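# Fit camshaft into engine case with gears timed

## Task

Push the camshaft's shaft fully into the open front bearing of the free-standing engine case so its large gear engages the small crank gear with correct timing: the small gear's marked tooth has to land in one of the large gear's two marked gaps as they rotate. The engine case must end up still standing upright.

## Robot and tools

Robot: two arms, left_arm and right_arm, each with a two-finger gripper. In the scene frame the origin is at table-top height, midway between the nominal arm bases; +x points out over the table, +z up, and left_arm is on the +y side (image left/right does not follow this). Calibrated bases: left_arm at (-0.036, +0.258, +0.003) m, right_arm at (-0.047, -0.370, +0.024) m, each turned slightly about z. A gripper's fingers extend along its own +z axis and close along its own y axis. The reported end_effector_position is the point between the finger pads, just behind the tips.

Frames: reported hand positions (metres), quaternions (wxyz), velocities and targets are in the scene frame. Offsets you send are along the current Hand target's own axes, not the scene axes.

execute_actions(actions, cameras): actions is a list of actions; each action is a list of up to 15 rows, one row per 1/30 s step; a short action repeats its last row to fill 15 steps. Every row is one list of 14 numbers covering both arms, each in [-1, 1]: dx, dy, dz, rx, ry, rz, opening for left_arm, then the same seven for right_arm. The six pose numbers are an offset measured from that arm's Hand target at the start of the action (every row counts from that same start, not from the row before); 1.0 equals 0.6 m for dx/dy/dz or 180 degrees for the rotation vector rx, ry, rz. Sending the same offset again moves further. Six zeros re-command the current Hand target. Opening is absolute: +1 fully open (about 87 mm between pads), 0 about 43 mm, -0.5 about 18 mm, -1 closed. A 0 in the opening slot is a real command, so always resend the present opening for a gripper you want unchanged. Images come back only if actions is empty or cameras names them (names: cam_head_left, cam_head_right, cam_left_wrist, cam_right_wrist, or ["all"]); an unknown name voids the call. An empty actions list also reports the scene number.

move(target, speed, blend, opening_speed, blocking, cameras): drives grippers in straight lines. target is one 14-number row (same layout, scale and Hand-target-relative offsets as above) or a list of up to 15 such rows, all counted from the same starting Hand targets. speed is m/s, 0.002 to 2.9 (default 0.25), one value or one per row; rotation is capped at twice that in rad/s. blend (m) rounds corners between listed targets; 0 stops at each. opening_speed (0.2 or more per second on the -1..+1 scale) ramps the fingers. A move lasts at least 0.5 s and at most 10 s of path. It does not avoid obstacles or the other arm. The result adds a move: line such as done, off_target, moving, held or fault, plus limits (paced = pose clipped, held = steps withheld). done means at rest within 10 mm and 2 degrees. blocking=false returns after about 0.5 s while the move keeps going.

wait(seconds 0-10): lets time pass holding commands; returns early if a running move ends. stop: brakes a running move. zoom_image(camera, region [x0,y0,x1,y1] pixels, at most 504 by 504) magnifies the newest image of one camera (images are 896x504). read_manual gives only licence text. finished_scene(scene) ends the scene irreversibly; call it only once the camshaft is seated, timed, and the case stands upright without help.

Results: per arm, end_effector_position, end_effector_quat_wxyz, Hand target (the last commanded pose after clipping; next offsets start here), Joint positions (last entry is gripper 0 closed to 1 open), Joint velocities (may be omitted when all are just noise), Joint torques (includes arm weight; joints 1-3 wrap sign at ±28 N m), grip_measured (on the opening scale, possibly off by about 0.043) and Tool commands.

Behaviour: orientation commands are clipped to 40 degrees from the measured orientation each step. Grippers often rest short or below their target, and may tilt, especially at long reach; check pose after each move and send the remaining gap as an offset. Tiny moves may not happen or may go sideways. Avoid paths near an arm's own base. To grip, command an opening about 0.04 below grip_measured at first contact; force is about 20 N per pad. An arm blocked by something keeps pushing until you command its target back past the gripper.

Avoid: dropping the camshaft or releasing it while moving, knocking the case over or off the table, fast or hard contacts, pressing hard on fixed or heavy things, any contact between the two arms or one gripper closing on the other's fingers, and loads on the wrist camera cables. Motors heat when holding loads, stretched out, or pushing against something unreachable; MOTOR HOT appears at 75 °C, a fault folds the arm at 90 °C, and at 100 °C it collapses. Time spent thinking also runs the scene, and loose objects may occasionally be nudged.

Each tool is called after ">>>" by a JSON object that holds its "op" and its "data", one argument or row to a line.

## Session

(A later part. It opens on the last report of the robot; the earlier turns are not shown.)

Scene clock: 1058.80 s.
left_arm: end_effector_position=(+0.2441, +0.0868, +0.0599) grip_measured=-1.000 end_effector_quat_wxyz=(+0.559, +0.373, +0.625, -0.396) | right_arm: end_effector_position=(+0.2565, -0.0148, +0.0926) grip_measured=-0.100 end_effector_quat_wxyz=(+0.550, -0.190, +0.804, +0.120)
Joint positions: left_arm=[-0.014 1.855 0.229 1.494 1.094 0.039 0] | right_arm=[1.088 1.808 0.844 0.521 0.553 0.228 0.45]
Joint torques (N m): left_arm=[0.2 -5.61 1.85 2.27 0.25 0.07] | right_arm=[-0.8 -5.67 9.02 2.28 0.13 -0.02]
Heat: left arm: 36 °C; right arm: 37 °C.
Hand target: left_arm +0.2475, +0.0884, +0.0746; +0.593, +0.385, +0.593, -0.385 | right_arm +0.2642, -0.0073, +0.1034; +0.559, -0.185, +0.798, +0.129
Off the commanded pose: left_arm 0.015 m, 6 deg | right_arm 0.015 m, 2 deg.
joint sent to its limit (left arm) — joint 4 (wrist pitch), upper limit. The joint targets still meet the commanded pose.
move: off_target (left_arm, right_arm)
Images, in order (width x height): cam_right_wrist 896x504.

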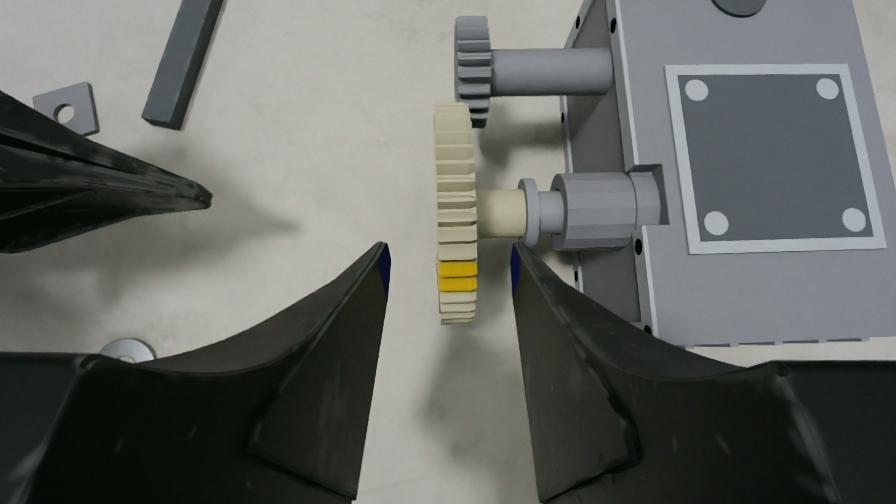

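>>> {"op": "move", "data": {
  "target": [
    [0,0,0,0,0,0,-1,0.006,-0.003,0,0,0,0,-0.1],
    [0,0,0,0,0,0,-1,0.006,-0.003,0,0,0,0,-0.72]
  ],
  "speed": 0.08,
  "opening_speed": 0.5,
  "cameras": ["cam_left_wrist","cam_right_wrist"]
}}

Scene clock: 1067.87 s.
left_arm: end_effector_position=(+0.2441, +0.0868, +0.0599) grip_measured=-1.000 end_effector_quat_wxyz=(+0.559, +0.373, +0.625, -0.396) | right_arm: end_effector_position=(+0.2578, -0.0161, +0.0914) grip_measured=-0.654 end_effector_quat_wxyz=(+0.550, -0.190, +0.805, +0.118)
Joint positions: left_arm=[-0.014 1.855 0.229 1.494 1.094 0.039 0] | right_arm=[1.083 1.81 0.844 0.52 0.551 0.225 0.173]
Joint torques (N m): left_arm=[0.17 -5.63 1.87 2.28 0.25 0.06] | right_arm=[-0.65 -5.67 7.73 2.44 0.13 0]
Heat: left arm: 36 °C; right arm: 38 °C.
Hand target: left_arm +0.2475, +0.0884, +0.0746; +0.593, +0.385, +0.593, -0.385 | right_arm +0.2638, -0.0095, +0.1000; +0.559, -0.185, +0.798, +0.129
Off the commanded pose: left_arm 0.015 m, 6 deg | right_arm 0.012 m, 2 deg.
joint sent to its limit (left arm) — joint 4 (wrist pitch), upper limit. The joint targets still meet the commanded pose.
move: off_target (left_arm, right_arm); target 2's new opening was sent with right_arm's hand 0.012 m and 2 deg from that target
Images, in order (width x height): cam_left_wrist 896x504, cam_right_wrist 896x504.

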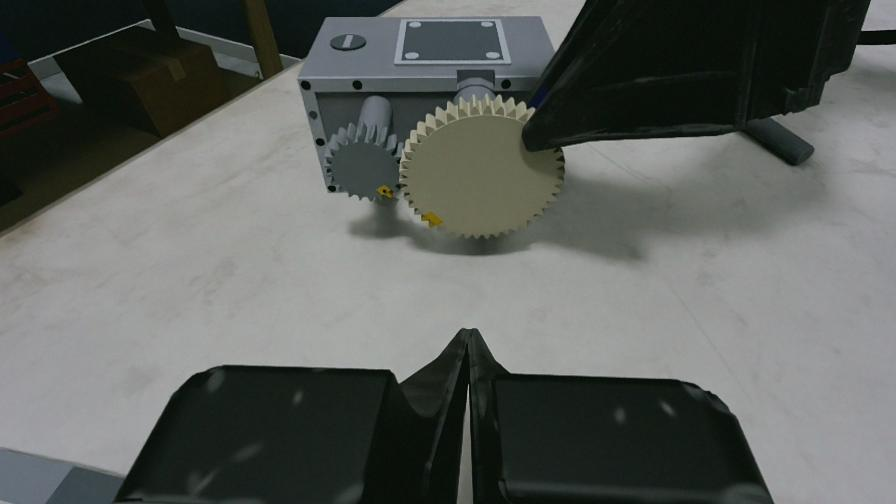

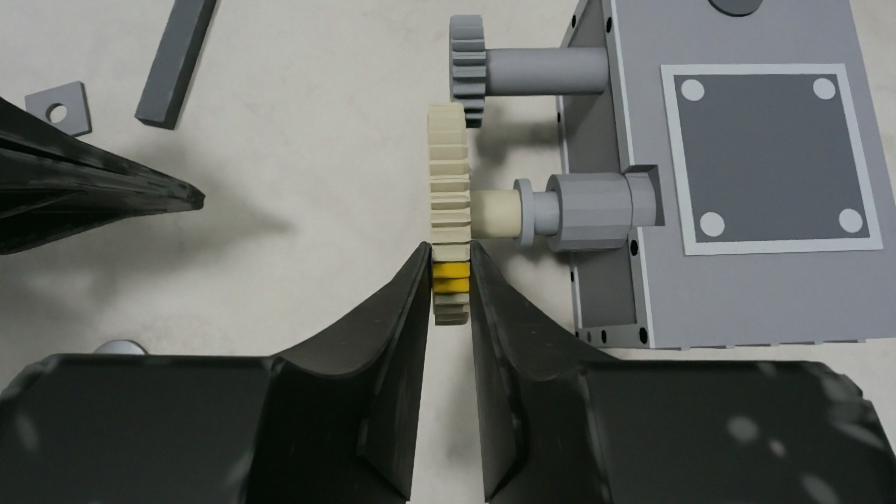

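>>> {"op": "move", "data": {
  "target": [0,0,0,0,0,0,-1,0,0.02,0,0,0,0,-0.72],
  "speed": 0.06,
  "cameras": ["cam_left_wrist","cam_right_wrist"]
}}

>>> {"op": "zoom_image", "data": {
  "camera": "cam_left_wrist",
  "region": [310, 80, 590, 260]
}}

Scene clock: 1080.00 s.
left_arm: end_effector_position=(+0.2441, +0.0868, +0.0599) grip_measured=-1.000 end_effector_quat_wxyz=(+0.559, +0.373, +0.625, -0.396) | right_arm: end_effector_position=(+0.2588, -0.0135, +0.0913) grip_measured=-0.654 end_effector_quat_wxyz=(+0.554, -0.187, +0.804, +0.112)
Joint positions: left_arm=[-0.014 1.855 0.229 1.494 1.094 0.039 0] | right_arm=[1.092 1.826 0.858 0.521 0.574 0.225 0.173]
Joint torques (N m): left_arm=[0.18 -5.63 1.87 2.28 0.24 0.07] | right_arm=[0.96 -5.39 9.2 2.23 0.15 0.17]
Heat: left arm: 37 °C; right arm: 37 °C.
Hand target: left_arm +0.2475, +0.0884, +0.0746; +0.593, +0.385, +0.593, -0.385 | right_arm +0.2586, +0.0013, +0.1000; +0.559, -0.185, +0.798, +0.129
Off the commanded pose: left_arm 0.015 m, 6 deg | right_arm 0.017 m, 2 deg.
joint sent to its limit (left arm) — joint 4 (wrist pitch), upper limit. The joint targets still meet the commanded pose.
move: off_target (left_arm, right_arm)
Images, in order (width x height): cam_left_wrist 896x504, cam_right_wrist 896x504.

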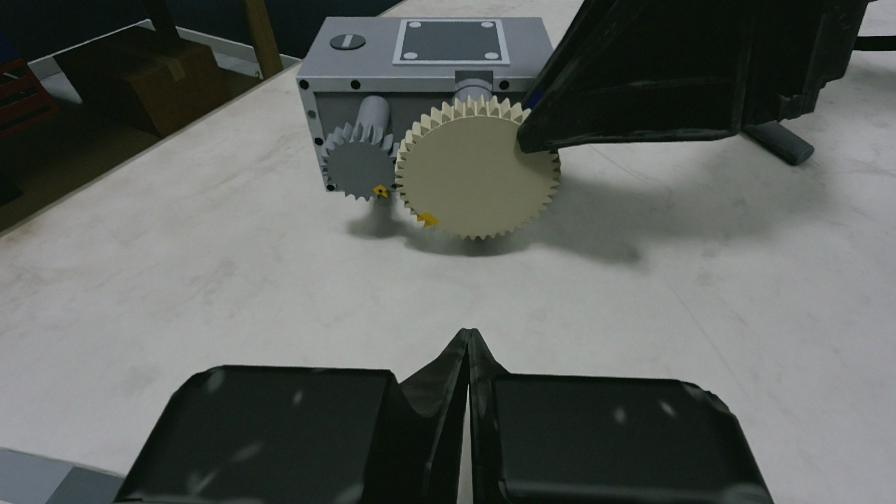

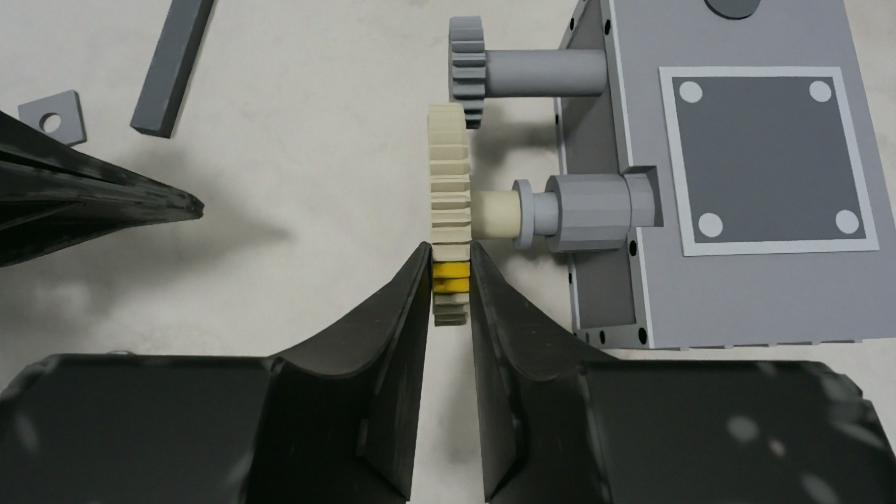

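Scaled by 1.800 from the camera's 896x504 image, which has a finer 1280x720 frame.

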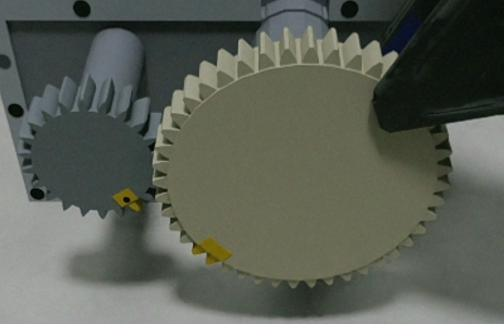

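>>> {"op": "move", "data": {
  "target": [
    [0,0,0,0,0,0,-1,0,-0.006,0,0,0,0,-0.72],
    [0,0,0,0,0,0,-1,0,-0.006,0,0,0,0,-0.2],
    [0,0,0,0,0,0,-1,0,-0.01,-0.16,0,0,0,-0.2],
    [0,0,0,0,0,0,-1,0.0647,-0.042,-0.0995,-0.087,-0.0875,0.495,0.0]
  ],
  "speed": [0.08,0.08,0.15,0.25],
  "opening_speed": 0.8,
  "cameras": ["cam_left_wrist","cam_right_wrist","cam_head_right"]
}}

Scene clock: 1122.43 s.
left_arm: end_effector_position=(+0.2441, +0.0868, +0.0599) grip_measured=-1.000 end_effector_quat_wxyz=(+0.559, +0.373, +0.625, -0.396) | right_arm: end_effector_position=(+0.2053, -0.0613, +0.0631) grip_measured=+0.000 end_effector_quat_wxyz=(+0.365, +0.394, +0.668, +0.515)
Joint positions: left_arm=[-0.014 1.855 0.229 1.494 1.094 0.039 0] | right_arm=[1.102 2.048 0.308 1.487 0.624 1.636 0.5]
Joint torques (N m): left_arm=[0.21 -5.61 1.87 2.28 0.25 0.07] | right_arm=[0.81 -4.41 4.08 2.96 0.29 0.23]
Heat: left arm: 37 °C; right arm: 36 °C.
Hand target: left_arm +0.2475, +0.0884, +0.0746; +0.593, +0.385, +0.593, -0.385 | right_arm +0.2073, -0.0519, +0.0838; +0.375, +0.375, +0.599, +0.600
Off the commanded pose: left_arm 0.015 m, 6 deg | right_arm 0.023 m, 13 deg.
joint sent to its limit (left arm) — joint 4 (wrist pitch), upper limit. The joint targets still meet the commanded pose.
joint sent to its limit (right arm) — joint 4 (wrist pitch), upper limit. The joint targets are off in orientation, not in position.
move: off_target (left_arm, right_arm); target 2's new opening was sent with right_arm's hand 0.015 m and 2 deg from that target; target 4's new opening was sent with right_arm's hand 0.023 m and 13 deg from that target
Images, in order (width x height): cam_head_right 896x504, cam_left_wrist 896x504, cam_right_wrist 896x504.

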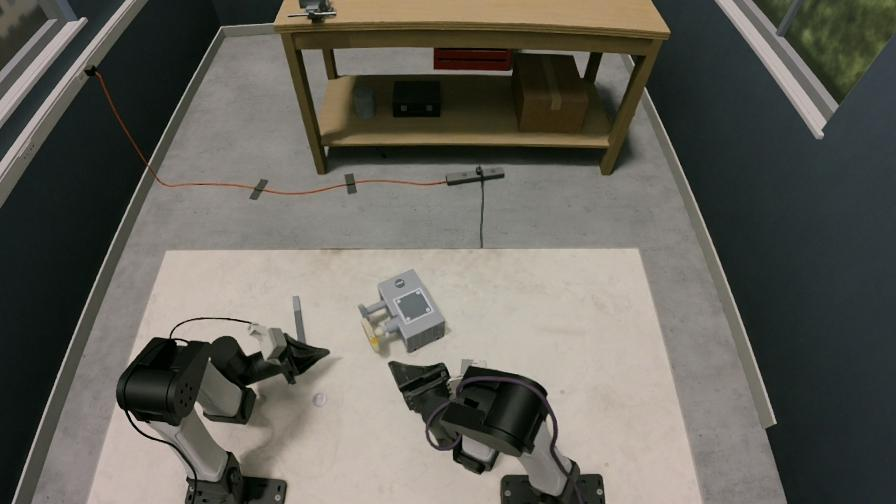

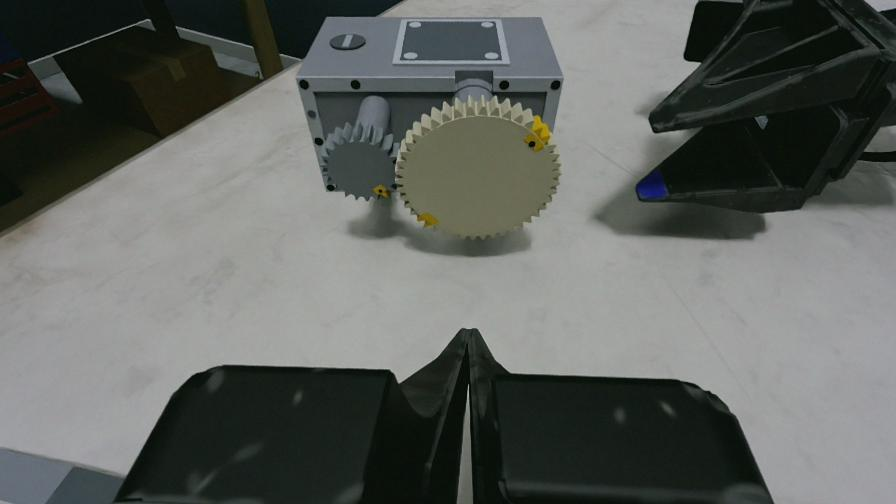

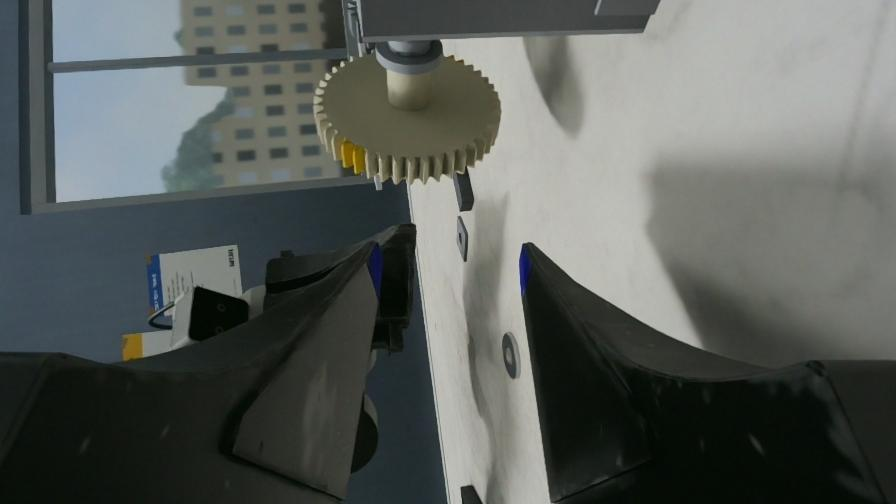

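>>> {"op": "move", "data": {
  "target": [0,0,0,0,0,0,-1,-0.003,0.0067,0.082,0.056,0,0,0.0],
  "speed": 0.12,
  "cameras": ["cam_left_wrist","cam_right_wrist"]
}}

Scene clock: 1136.90 s.
left_arm: end_effector_position=(+0.2441, +0.0868, +0.0599) grip_measured=-1.000 end_effector_quat_wxyz=(+0.559, +0.373, +0.625, -0.396) | right_arm: end_effector_position=(+0.2455, -0.0368, +0.0674) grip_measured=+0.000 end_effector_quat_wxyz=(+0.344, +0.399, +0.673, +0.520)
Joint positions: left_arm=[-0.014 1.855 0.229 1.494 1.094 0.039 0] | right_arm=[0.996 2.046 0.472 1.318 0.489 1.644 0.5]
Joint torques (N m): left_arm=[0.21 -5.61 1.87 2.28 0.25 0.06] | right_arm=[-0.75 -7.38 4.85 2.37 0.1 0.23]
Heat: left arm: 37 °C; right arm: 36 °C.
Hand target: left_arm +0.2475, +0.0884, +0.0746; +0.593, +0.385, +0.593, -0.385 | right_arm +0.2522, -0.0319, +0.0879; +0.340, +0.406, +0.650, +0.545
Off the commanded pose: left_arm 0.015 m, 6 deg | right_arm 0.022 m, 4 deg.
joint sent to its limit (left arm) — joint 4 (wrist pitch), upper limit. The joint targets still meet the commanded pose.
move: off_target (left_arm, right_arm)
Images, in order (width x height): cam_left_wrist 896x504, cam_right_wrist 896x504.

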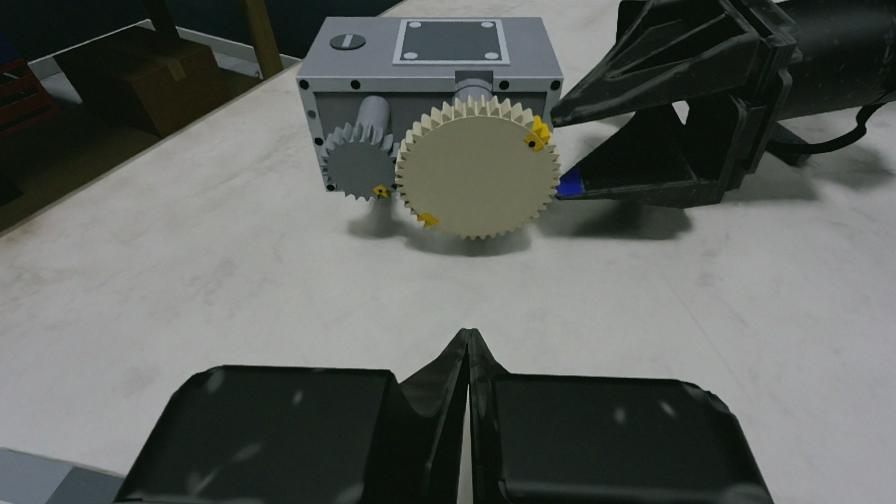

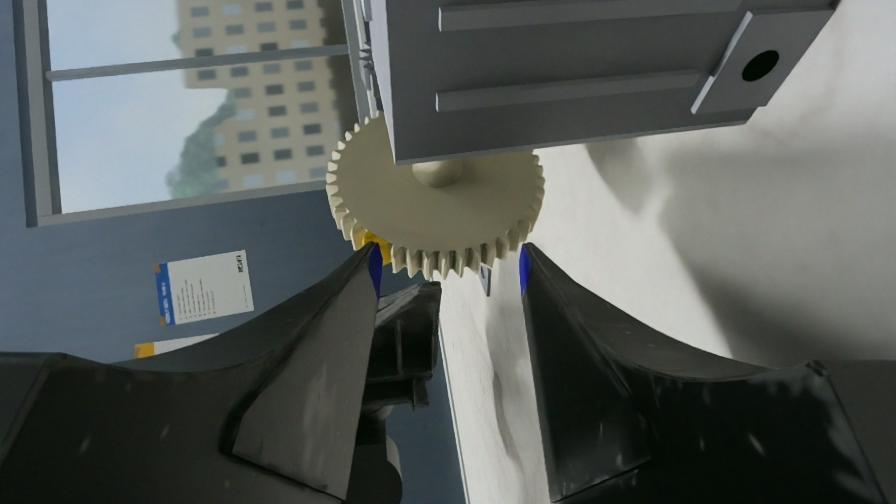

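>>> {"op": "move", "data": {
  "target": [
    [-0.225,0,0,0,0,0,-1,0,0,-0.12,0,0,0,0],
    [-0.209,-0.003,0.2,-0.004,0.5,-0.004,-0.1,0,0,-0.15,0,0,0,0]
  ],
  "speed": 0.25,
  "blend": [0.02,0],
  "cameras": ["all"]
}}

Scene clock: 1198.87 s.
left_arm: end_effector_position=(+0.2951, -0.0210, +0.2006) grip_measured=-0.100 end_effector_quat_wxyz=(+0.138, +0.538, +0.831, -0.023) | right_arm: end_effector_position=(+0.1742, -0.0706, +0.0922) grip_measured=+0.000 end_effector_quat_wxyz=(+0.345, +0.398, +0.666, +0.528)
Joint positions: left_arm=[-0.696 2.23 2.514 -1.573 -0.001 0.411 0.45] | right_arm=[1.186 1.796 0.206 1.325 0.674 1.697 0.5]
Joint torques (N m): left_arm=[-0.84 -7.39 6.38 0.85 0 -0.08] | right_arm=[0.58 -5.26 2.3 2.4 0.32 0.23]
Heat: left arm: 36 °C; right arm: 37 °C.
Hand target: left_arm +0.2950, -0.0218, +0.2000; +0.000, +0.537, +0.843, +0.000 | right_arm +0.1727, -0.0707, +0.1036; +0.340, +0.406, +0.650, +0.545
Off the commanded pose: left_arm 0.001 m, 16 deg | right_arm 0.012 m, 3 deg.
joint sent to its limit (left arm) — joint 4 (wrist pitch), lower limit. The joint targets are off in orientation, not in position.
move: off_target (left_arm, right_arm); target 2's new opening was sent with left_arm's hand 0.001 m and 16 deg from that target

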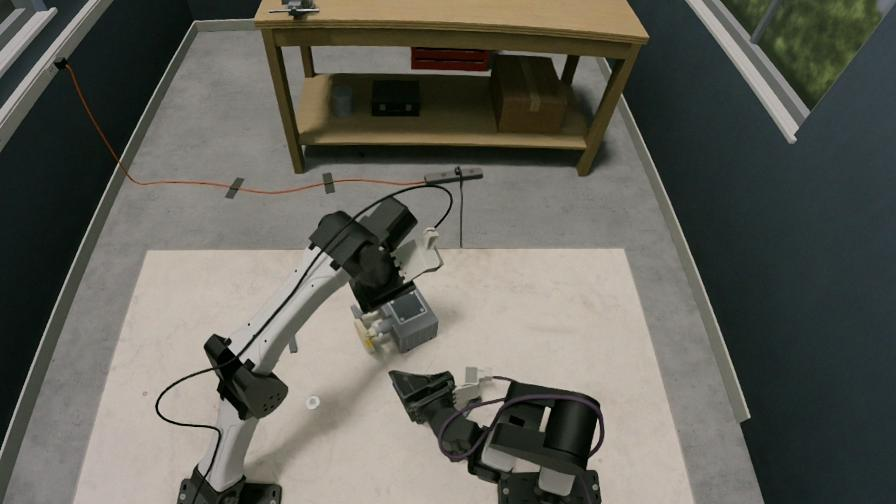

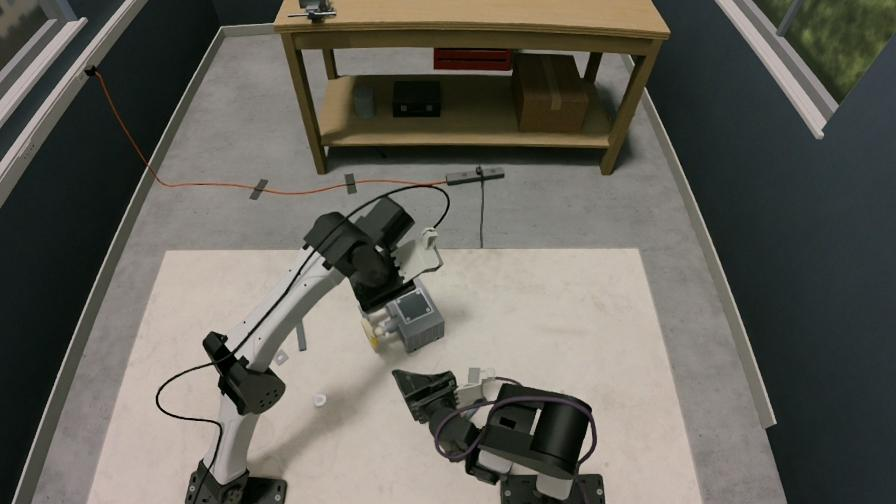

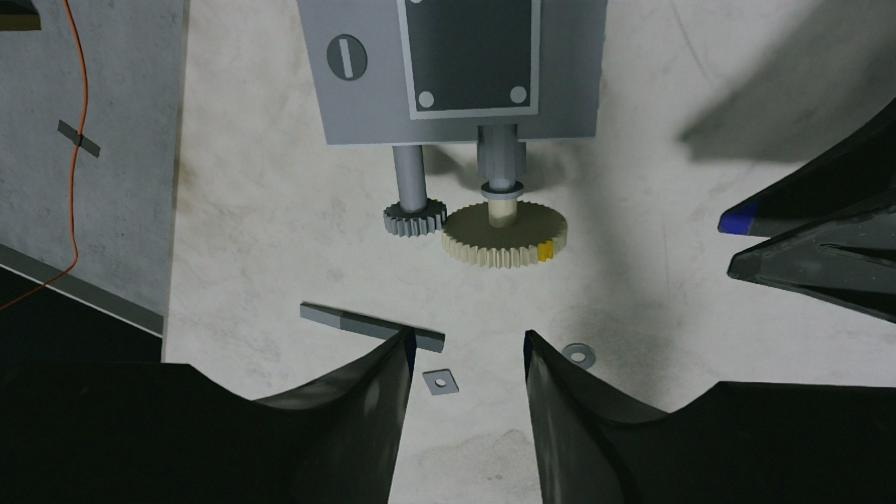

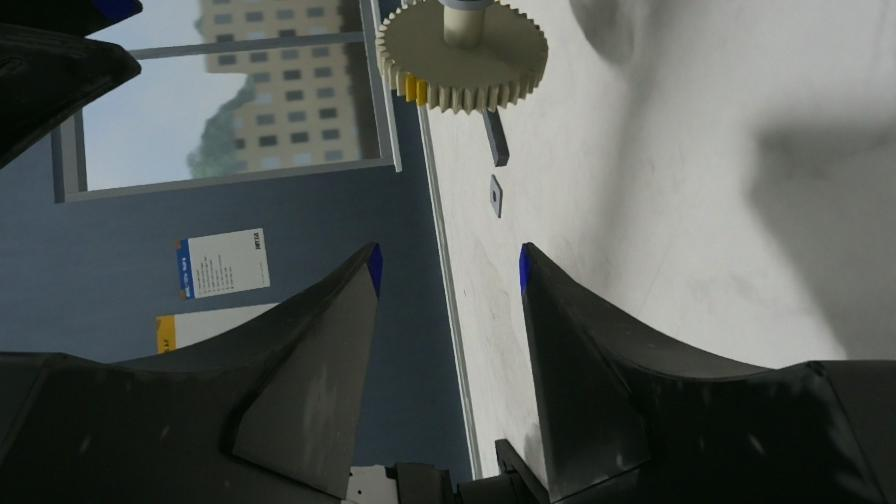

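>>> {"op": "move", "data": {
  "target": [0,-0.0133,0.108,0,0,0,-0.1,0,0,0,0,0,0,0],
  "speed": 0.15,
  "cameras": ["cam_left_wrist","cam_right_wrist"]
}}

Scene clock: 1214.87 s.
left_arm: end_effector_position=(+0.2921, -0.0250, +0.1399) grip_measured=-0.100 end_effector_quat_wxyz=(+0.058, +0.538, +0.841, -0.010) | right_arm: end_effector_position=(+0.1742, -0.0706, +0.0922) grip_measured=+0.000 end_effector_quat_wxyz=(+0.345, +0.398, +0.666, +0.528)
Joint positions: left_arm=[-0.705 2.354 2.474 -1.574 -0.001 0.389 0.45] | right_arm=[1.186 1.796 0.206 1.325 0.674 1.697 0.5]
Joint torques (N m): left_arm=[-1.05 -8.42 4.63 0.55 0.08 -0.07] | right_arm=[0.61 -5.26 2.33 2.39 0.32 0.24]
Heat: left arm: 32 °C; right arm: 36 °C.
Hand target: left_arm +0.2877, -0.0252, +0.1352; +0.000, +0.537, +0.843, +0.000 | right_arm +0.1727, -0.0707, +0.1036; +0.340, +0.406, +0.650, +0.545
Off the commanded pose: left_arm 0.006 m, 7 deg | right_arm 0.012 m, 3 deg.
joint sent to its limit (left arm) — joint 4 (wrist pitch), lower limit. The joint targets are off in orientation, not in position.
move: off_target (left_arm, right_arm)
Images, in order (width x height): cam_left_wrist 896x504, cam_right_wrist 896x504.

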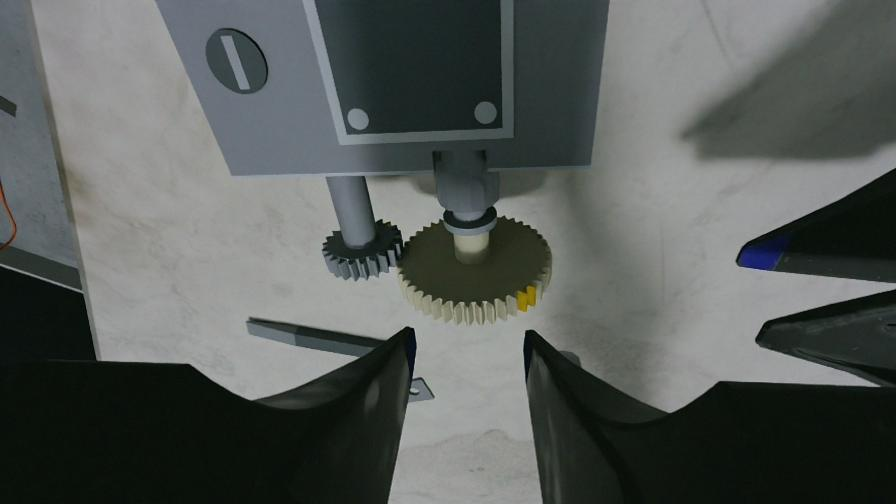

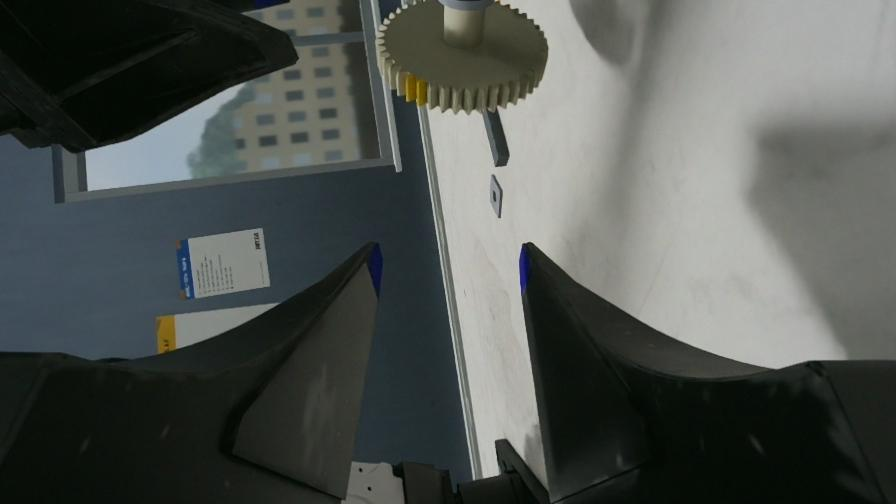

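>>> {"op": "move", "data": {
  "target": [0,-0.0025,0.05,0,0,0,-0.1,0,0,0,0,0,0,0],
  "speed": 0.1,
  "cameras": ["cam_left_wrist","cam_right_wrist","cam_head_right"]
}}

>>> {"op": "zoom_image", "data": {
  "camera": "cam_left_wrist",
  "region": [300, 140, 640, 400]
}}

Scene clock: 1228.07 s.
left_arm: end_effector_position=(+0.2916, -0.0251, +0.1096) grip_measured=-0.100 end_effector_quat_wxyz=(+0.020, +0.537, +0.844, -0.003) | right_arm: end_effector_position=(+0.1742, -0.0706, +0.0922) grip_measured=+0.000 end_effector_quat_wxyz=(+0.345, +0.398, +0.666, +0.528)
Joint positions: left_arm=[-0.706 2.425 2.47 -1.574 -0.001 0.384 0.45] | right_arm=[1.186 1.796 0.206 1.325 0.674 1.697 0.5]
Joint torques (N m): left_arm=[-1.1 -8.83 4.68 0.42 0.11 -0.07] | right_arm=[0.61 -5.24 2.33 2.41 0.32 0.23]
Heat: left arm: 30 °C; right arm: 36 °C.
Hand target: left_arm +0.2864, -0.0258, +0.1052; +0.000, +0.537, +0.843, +0.000 | right_arm +0.1727, -0.0707, +0.1036; +0.340, +0.406, +0.650, +0.545
Off the commanded pose: left_arm 0.007 m, 2 deg | right_arm 0.012 m, 3 deg.
joint sent to its limit (left arm) — joint 4 (wrist pitch), lower limit. The joint targets still meet the commanded pose.
move: off_target (right_arm)
Images, in order (width x height): cam_head_right 896x504, cam_left_wrist 896x504, cam_right_wrist 896x504.

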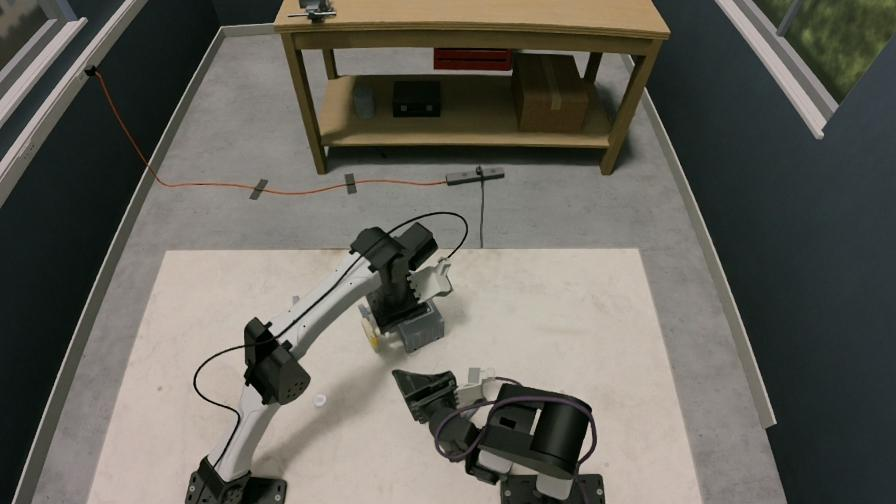

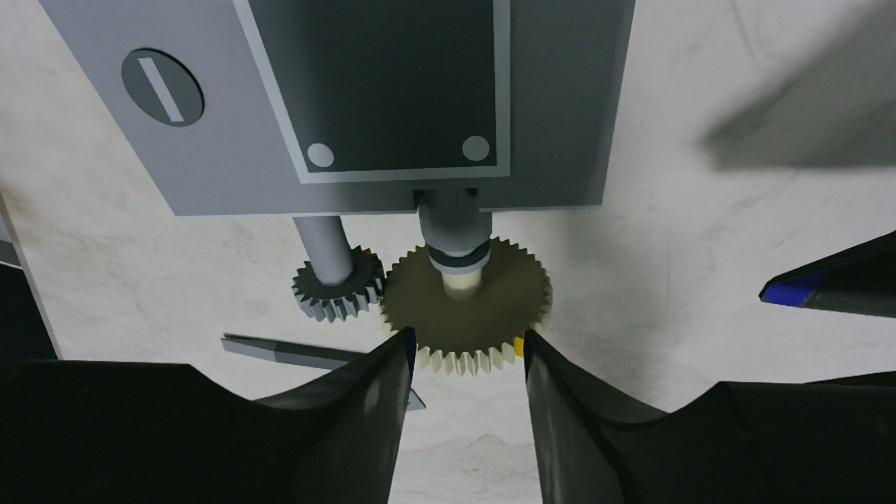

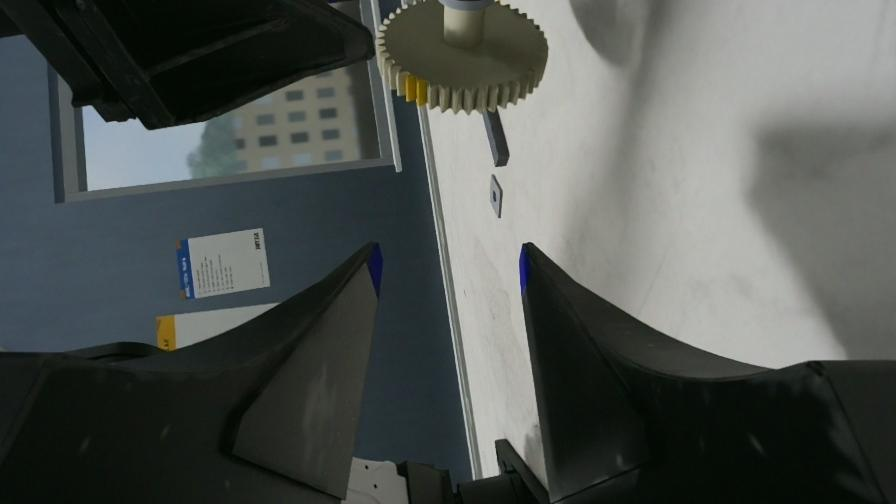

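Scaled by 1.482 from the camera's 896x504 image, which has a finer 1280x720 frame.

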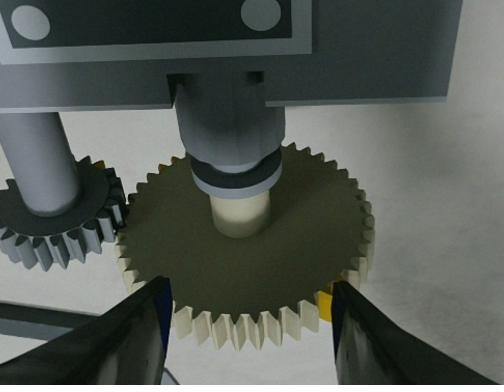

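>>> {"op": "move", "data": {
  "target": [
    [0.013,0.004,0,0,0,0,0,0,0,0,0,0,0,0],
    [0.013,0.004,0.035,0,0,0,0,0,0,0,0,0,0,0]
  ],
  "speed": 0.08,
  "cameras": ["cam_left_wrist","cam_right_wrist"]
}}

>>> {"op": "zoom_image", "data": {
  "camera": "cam_left_wrist",
  "region": [300, 140, 640, 400]
}}

Scene clock: 1241.73 s.
left_arm: end_effector_position=(+0.2801, -0.0147, +0.0823) grip_measured=+0.000 end_effector_quat_wxyz=(-0.018, +0.537, +0.844, +0.003) | right_arm: end_effector_position=(+0.1742, -0.0706, +0.0922) grip_measured=+0.000 end_effector_quat_wxyz=(+0.345, +0.398, +0.666, +0.528)
Joint positions: left_arm=[-0.706 2.406 2.312 -1.514 0.001 0.384 0.5] | right_arm=[1.186 1.796 0.206 1.325 0.674 1.697 0.5]
Joint torques (N m): left_arm=[-0.21 -10.93 3.58 0.74 0.11 0.02] | right_arm=[0.58 -5.26 2.35 2.39 0.31 0.23]
Heat: left arm: 30 °C; right arm: 35 °C.
Hand target: left_arm +0.2852, -0.0177, +0.0843; +0.000, +0.537, +0.843, +0.000 | right_arm +0.1727, -0.0707, +0.1036; +0.340, +0.406, +0.650, +0.545
Off the commanded pose: left_arm 0.006 m, 2 deg | right_arm 0.012 m, 3 deg.
move: off_target (right_arm)
Images, in order (width x height): cam_left_wrist 896x504, cam_right_wrist 896x504.

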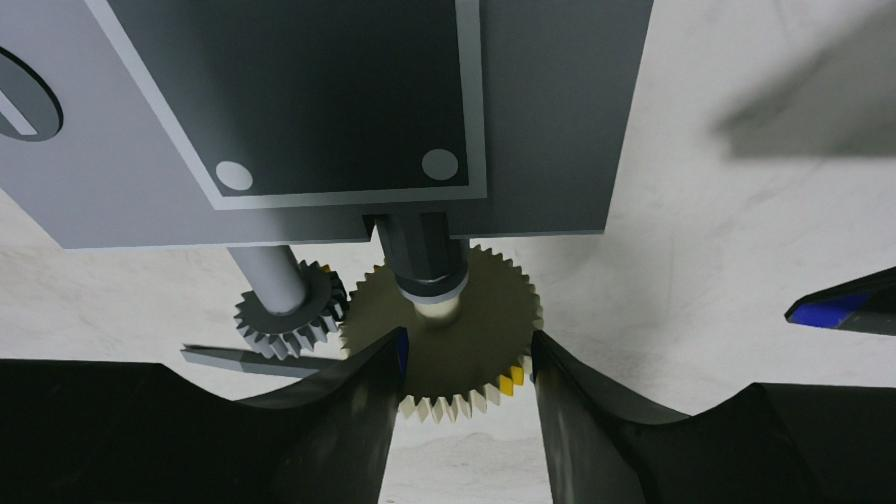

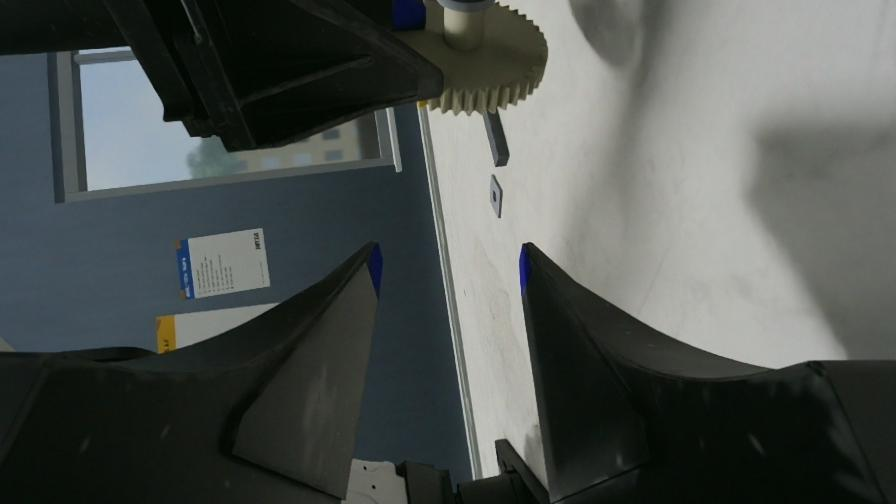

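Scaled by 1.482 from the camera's 896x504 image, which has a finer 1280x720 frame.

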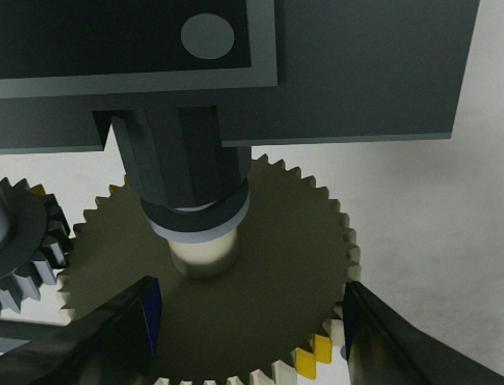

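>>> {"op": "move", "data": {
  "target": [-0.0148,0.013,0,0,0,0,0,0,0,0,0,0,0,0],
  "speed": 0.06,
  "cameras": ["cam_left_wrist","cam_right_wrist"]
}}

>>> {"op": "zoom_image", "data": {
  "camera": "cam_left_wrist",
  "region": [300, 140, 640, 400]
}}

Scene clock: 1254.73 s.
left_arm: end_effector_position=(+0.2930, -0.0264, +0.0860) grip_measured=+0.000 end_effector_quat_wxyz=(+0.006, +0.539, +0.842, -0.001) | right_arm: end_effector_position=(+0.1742, -0.0706, +0.0922) grip_measured=+0.000 end_effector_quat_wxyz=(+0.345, +0.398, +0.666, +0.528)
Joint positions: left_arm=[-0.706 2.45 2.415 -1.524 0.001 0.389 0.5] | right_arm=[1.186 1.796 0.206 1.325 0.674 1.697 0.5]
Joint torques (N m): left_arm=[0.4 -8.61 6.65 0.33 0.11 0.06] | right_arm=[0.62 -5.29 2.32 2.38 0.32 0.25]
Heat: left arm: 30 °C; right arm: 35 °C.
Hand target: left_arm +0.2961, -0.0225, +0.0843; +0.000, +0.537, +0.843, +0.000 | right_arm +0.1727, -0.0707, +0.1036; +0.340, +0.406, +0.650, +0.545
Off the commanded pose: left_arm 0.005 m, 1 deg | right_arm 0.012 m, 3 deg.
move: off_target (right_arm)
Images, in order (width x height): cam_left_wrist 896x504, cam_right_wrist 896x504.

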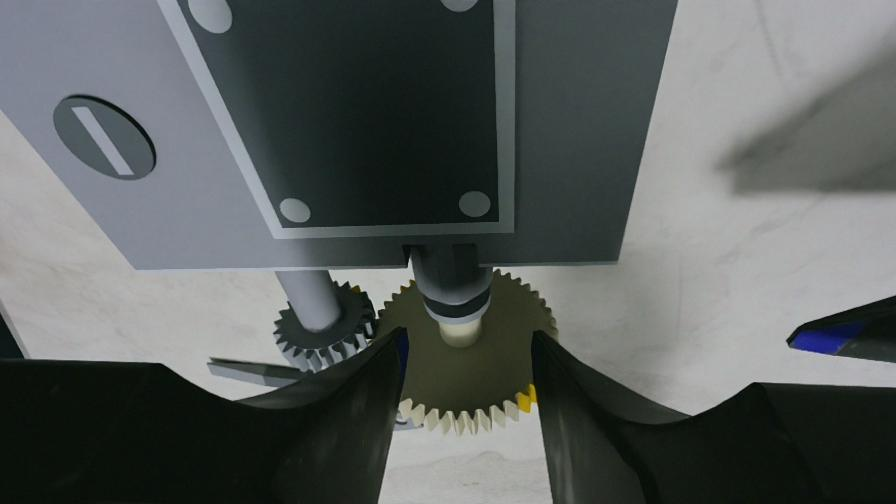

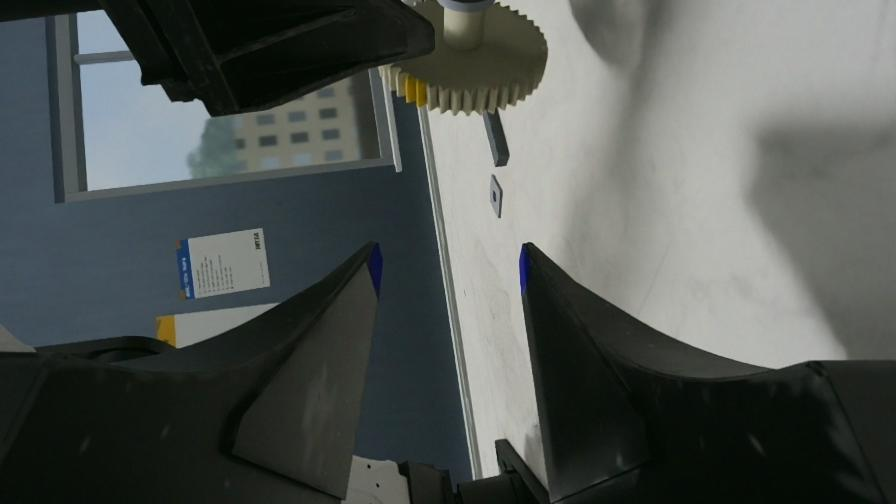

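Scaled by 1.482 from the camera's 896x504 image, which has a finer 1280x720 frame.

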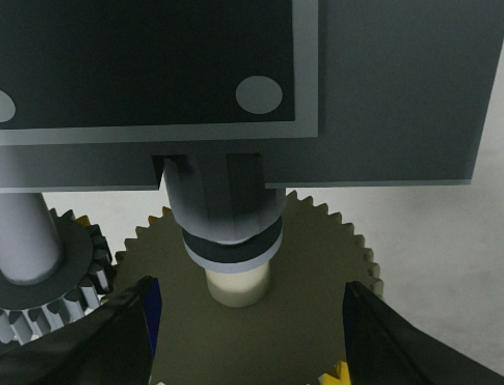

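>>> {"op": "move", "data": {
  "target": [0.003,0.02,0.018,0,0,0,0.1,0,0,0,0,0,0,0],
  "speed": 0.06,
  "cameras": ["cam_left_wrist"]
}}

>>> {"op": "zoom_image", "data": {
  "camera": "cam_left_wrist",
  "region": [300, 140, 640, 400]
}}

Scene clock: 1268.80 s.
left_arm: end_effector_position=(+0.3020, -0.0157, +0.0819) grip_measured=+0.100 end_effector_quat_wxyz=(+0.001, +0.536, +0.844, -0.001) | right_arm: end_effector_position=(+0.1742, -0.0706, +0.0922) grip_measured=+0.000 end_effector_quat_wxyz=(+0.345, +0.398, +0.666, +0.528)
Joint positions: left_arm=[-0.675 2.46 2.415 -1.524 0.001 0.413 0.55] | right_arm=[1.186 1.796 0.206 1.325 0.674 1.697 0.5]
Joint torques (N m): left_arm=[-0.01 -8.68 4.49 0.65 0.11 0.02] | right_arm=[0.65 -5.22 2.35 2.39 0.31 0.23]
Heat: left arm: 30 °C; right arm: 35 °C.
Hand target: left_arm +0.3061, -0.0159, +0.0735; +0.000, +0.537, +0.843, +0.000 | right_arm +0.1727, -0.0707, +0.1036; +0.340, +0.406, +0.650, +0.545
Off the commanded pose: left_arm 0.009 m, 0 deg | right_arm 0.012 m, 3 deg.
move: off_target (right_arm)
Images, in order (width x height): cam_left_wrist 896x504.

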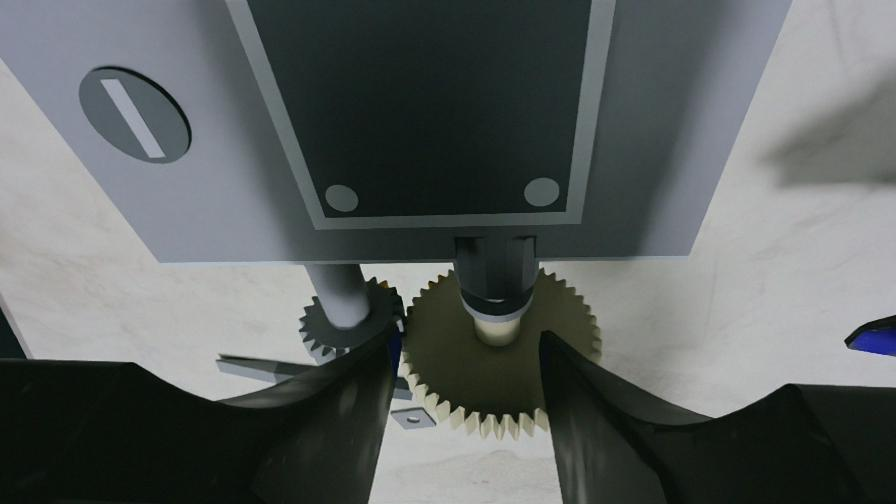

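Scaled by 1.482 from the camera's 896x504 image, which has a finer 1280x720 frame.

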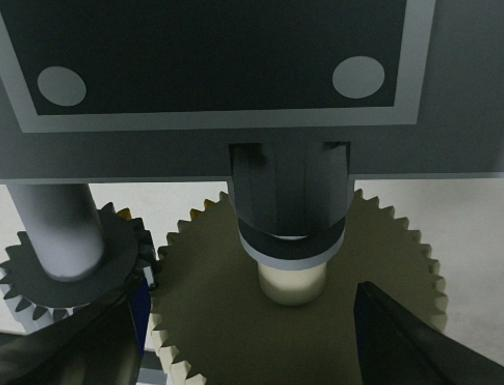

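>>> {"op": "move", "data": {
  "target": [
    [0.0,-0.012,0.004,0,0,0,-0.05,0,0,0,0,0,0,0],
    [0.02,-0.012,0.004,0,0,0,-0.05,0,0,0,0,0,0,0]
  ],
  "speed": 0.05,
  "cameras": ["cam_left_wrist","cam_right_wrist"]
}}

>>> {"op": "zoom_image", "data": {
  "camera": "cam_left_wrist",
  "region": [300, 140, 640, 400]
}}

Scene clock: 1279.17 s.
left_arm: end_effector_position=(+0.2901, -0.0053, +0.0563) grip_measured=-0.050 end_effector_quat_wxyz=(-0.026, +0.536, +0.844, +0.004) | right_arm: end_effector_position=(+0.1742, -0.0706, +0.0922) grip_measured=+0.000 end_effector_quat_wxyz=(+0.345, +0.398, +0.666, +0.528)
Joint positions: left_arm=[-0.675 2.421 2.232 -1.435 0.001 0.412 0.475] | right_arm=[1.186 1.796 0.206 1.325 0.674 1.697 0.5]
Joint torques (N m): left_arm=[-0.34 -12.92 4.45 0.53 0.11 0.03] | right_arm=[0.58 -5.24 2.35 2.41 0.29 0.23]
Heat: left arm: 30 °C; right arm: 34 °C.
Hand target: left_arm +0.2945, -0.0080, +0.0710; +0.000, +0.537, +0.843, +0.000 | right_arm +0.1727, -0.0707, +0.1036; +0.340, +0.406, +0.650, +0.545
Off the commanded pose: left_arm 0.016 m, 3 deg | right_arm 0.012 m, 3 deg.
move: off_target (left_arm, right_arm)
Images, in order (width x height): cam_left_wrist 896x504, cam_right_wrist 896x504.

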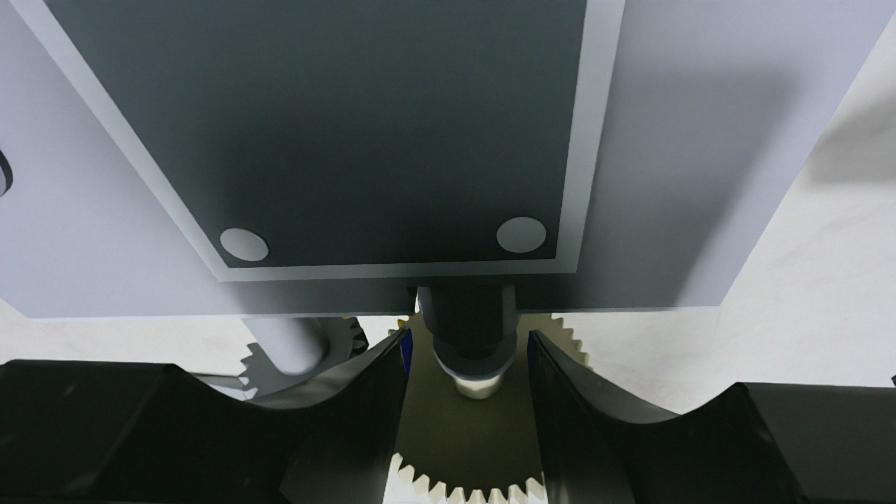

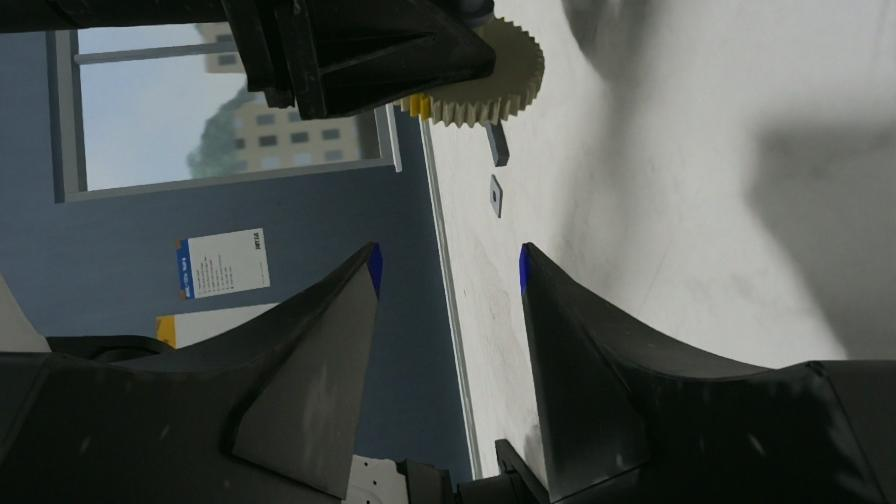

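Scaled by 1.482 from the camera's 896x504 image, which has a finer 1280x720 frame.

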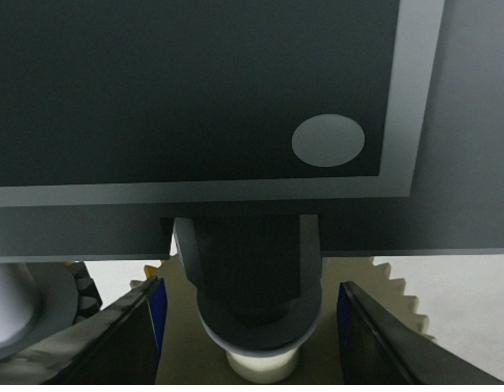

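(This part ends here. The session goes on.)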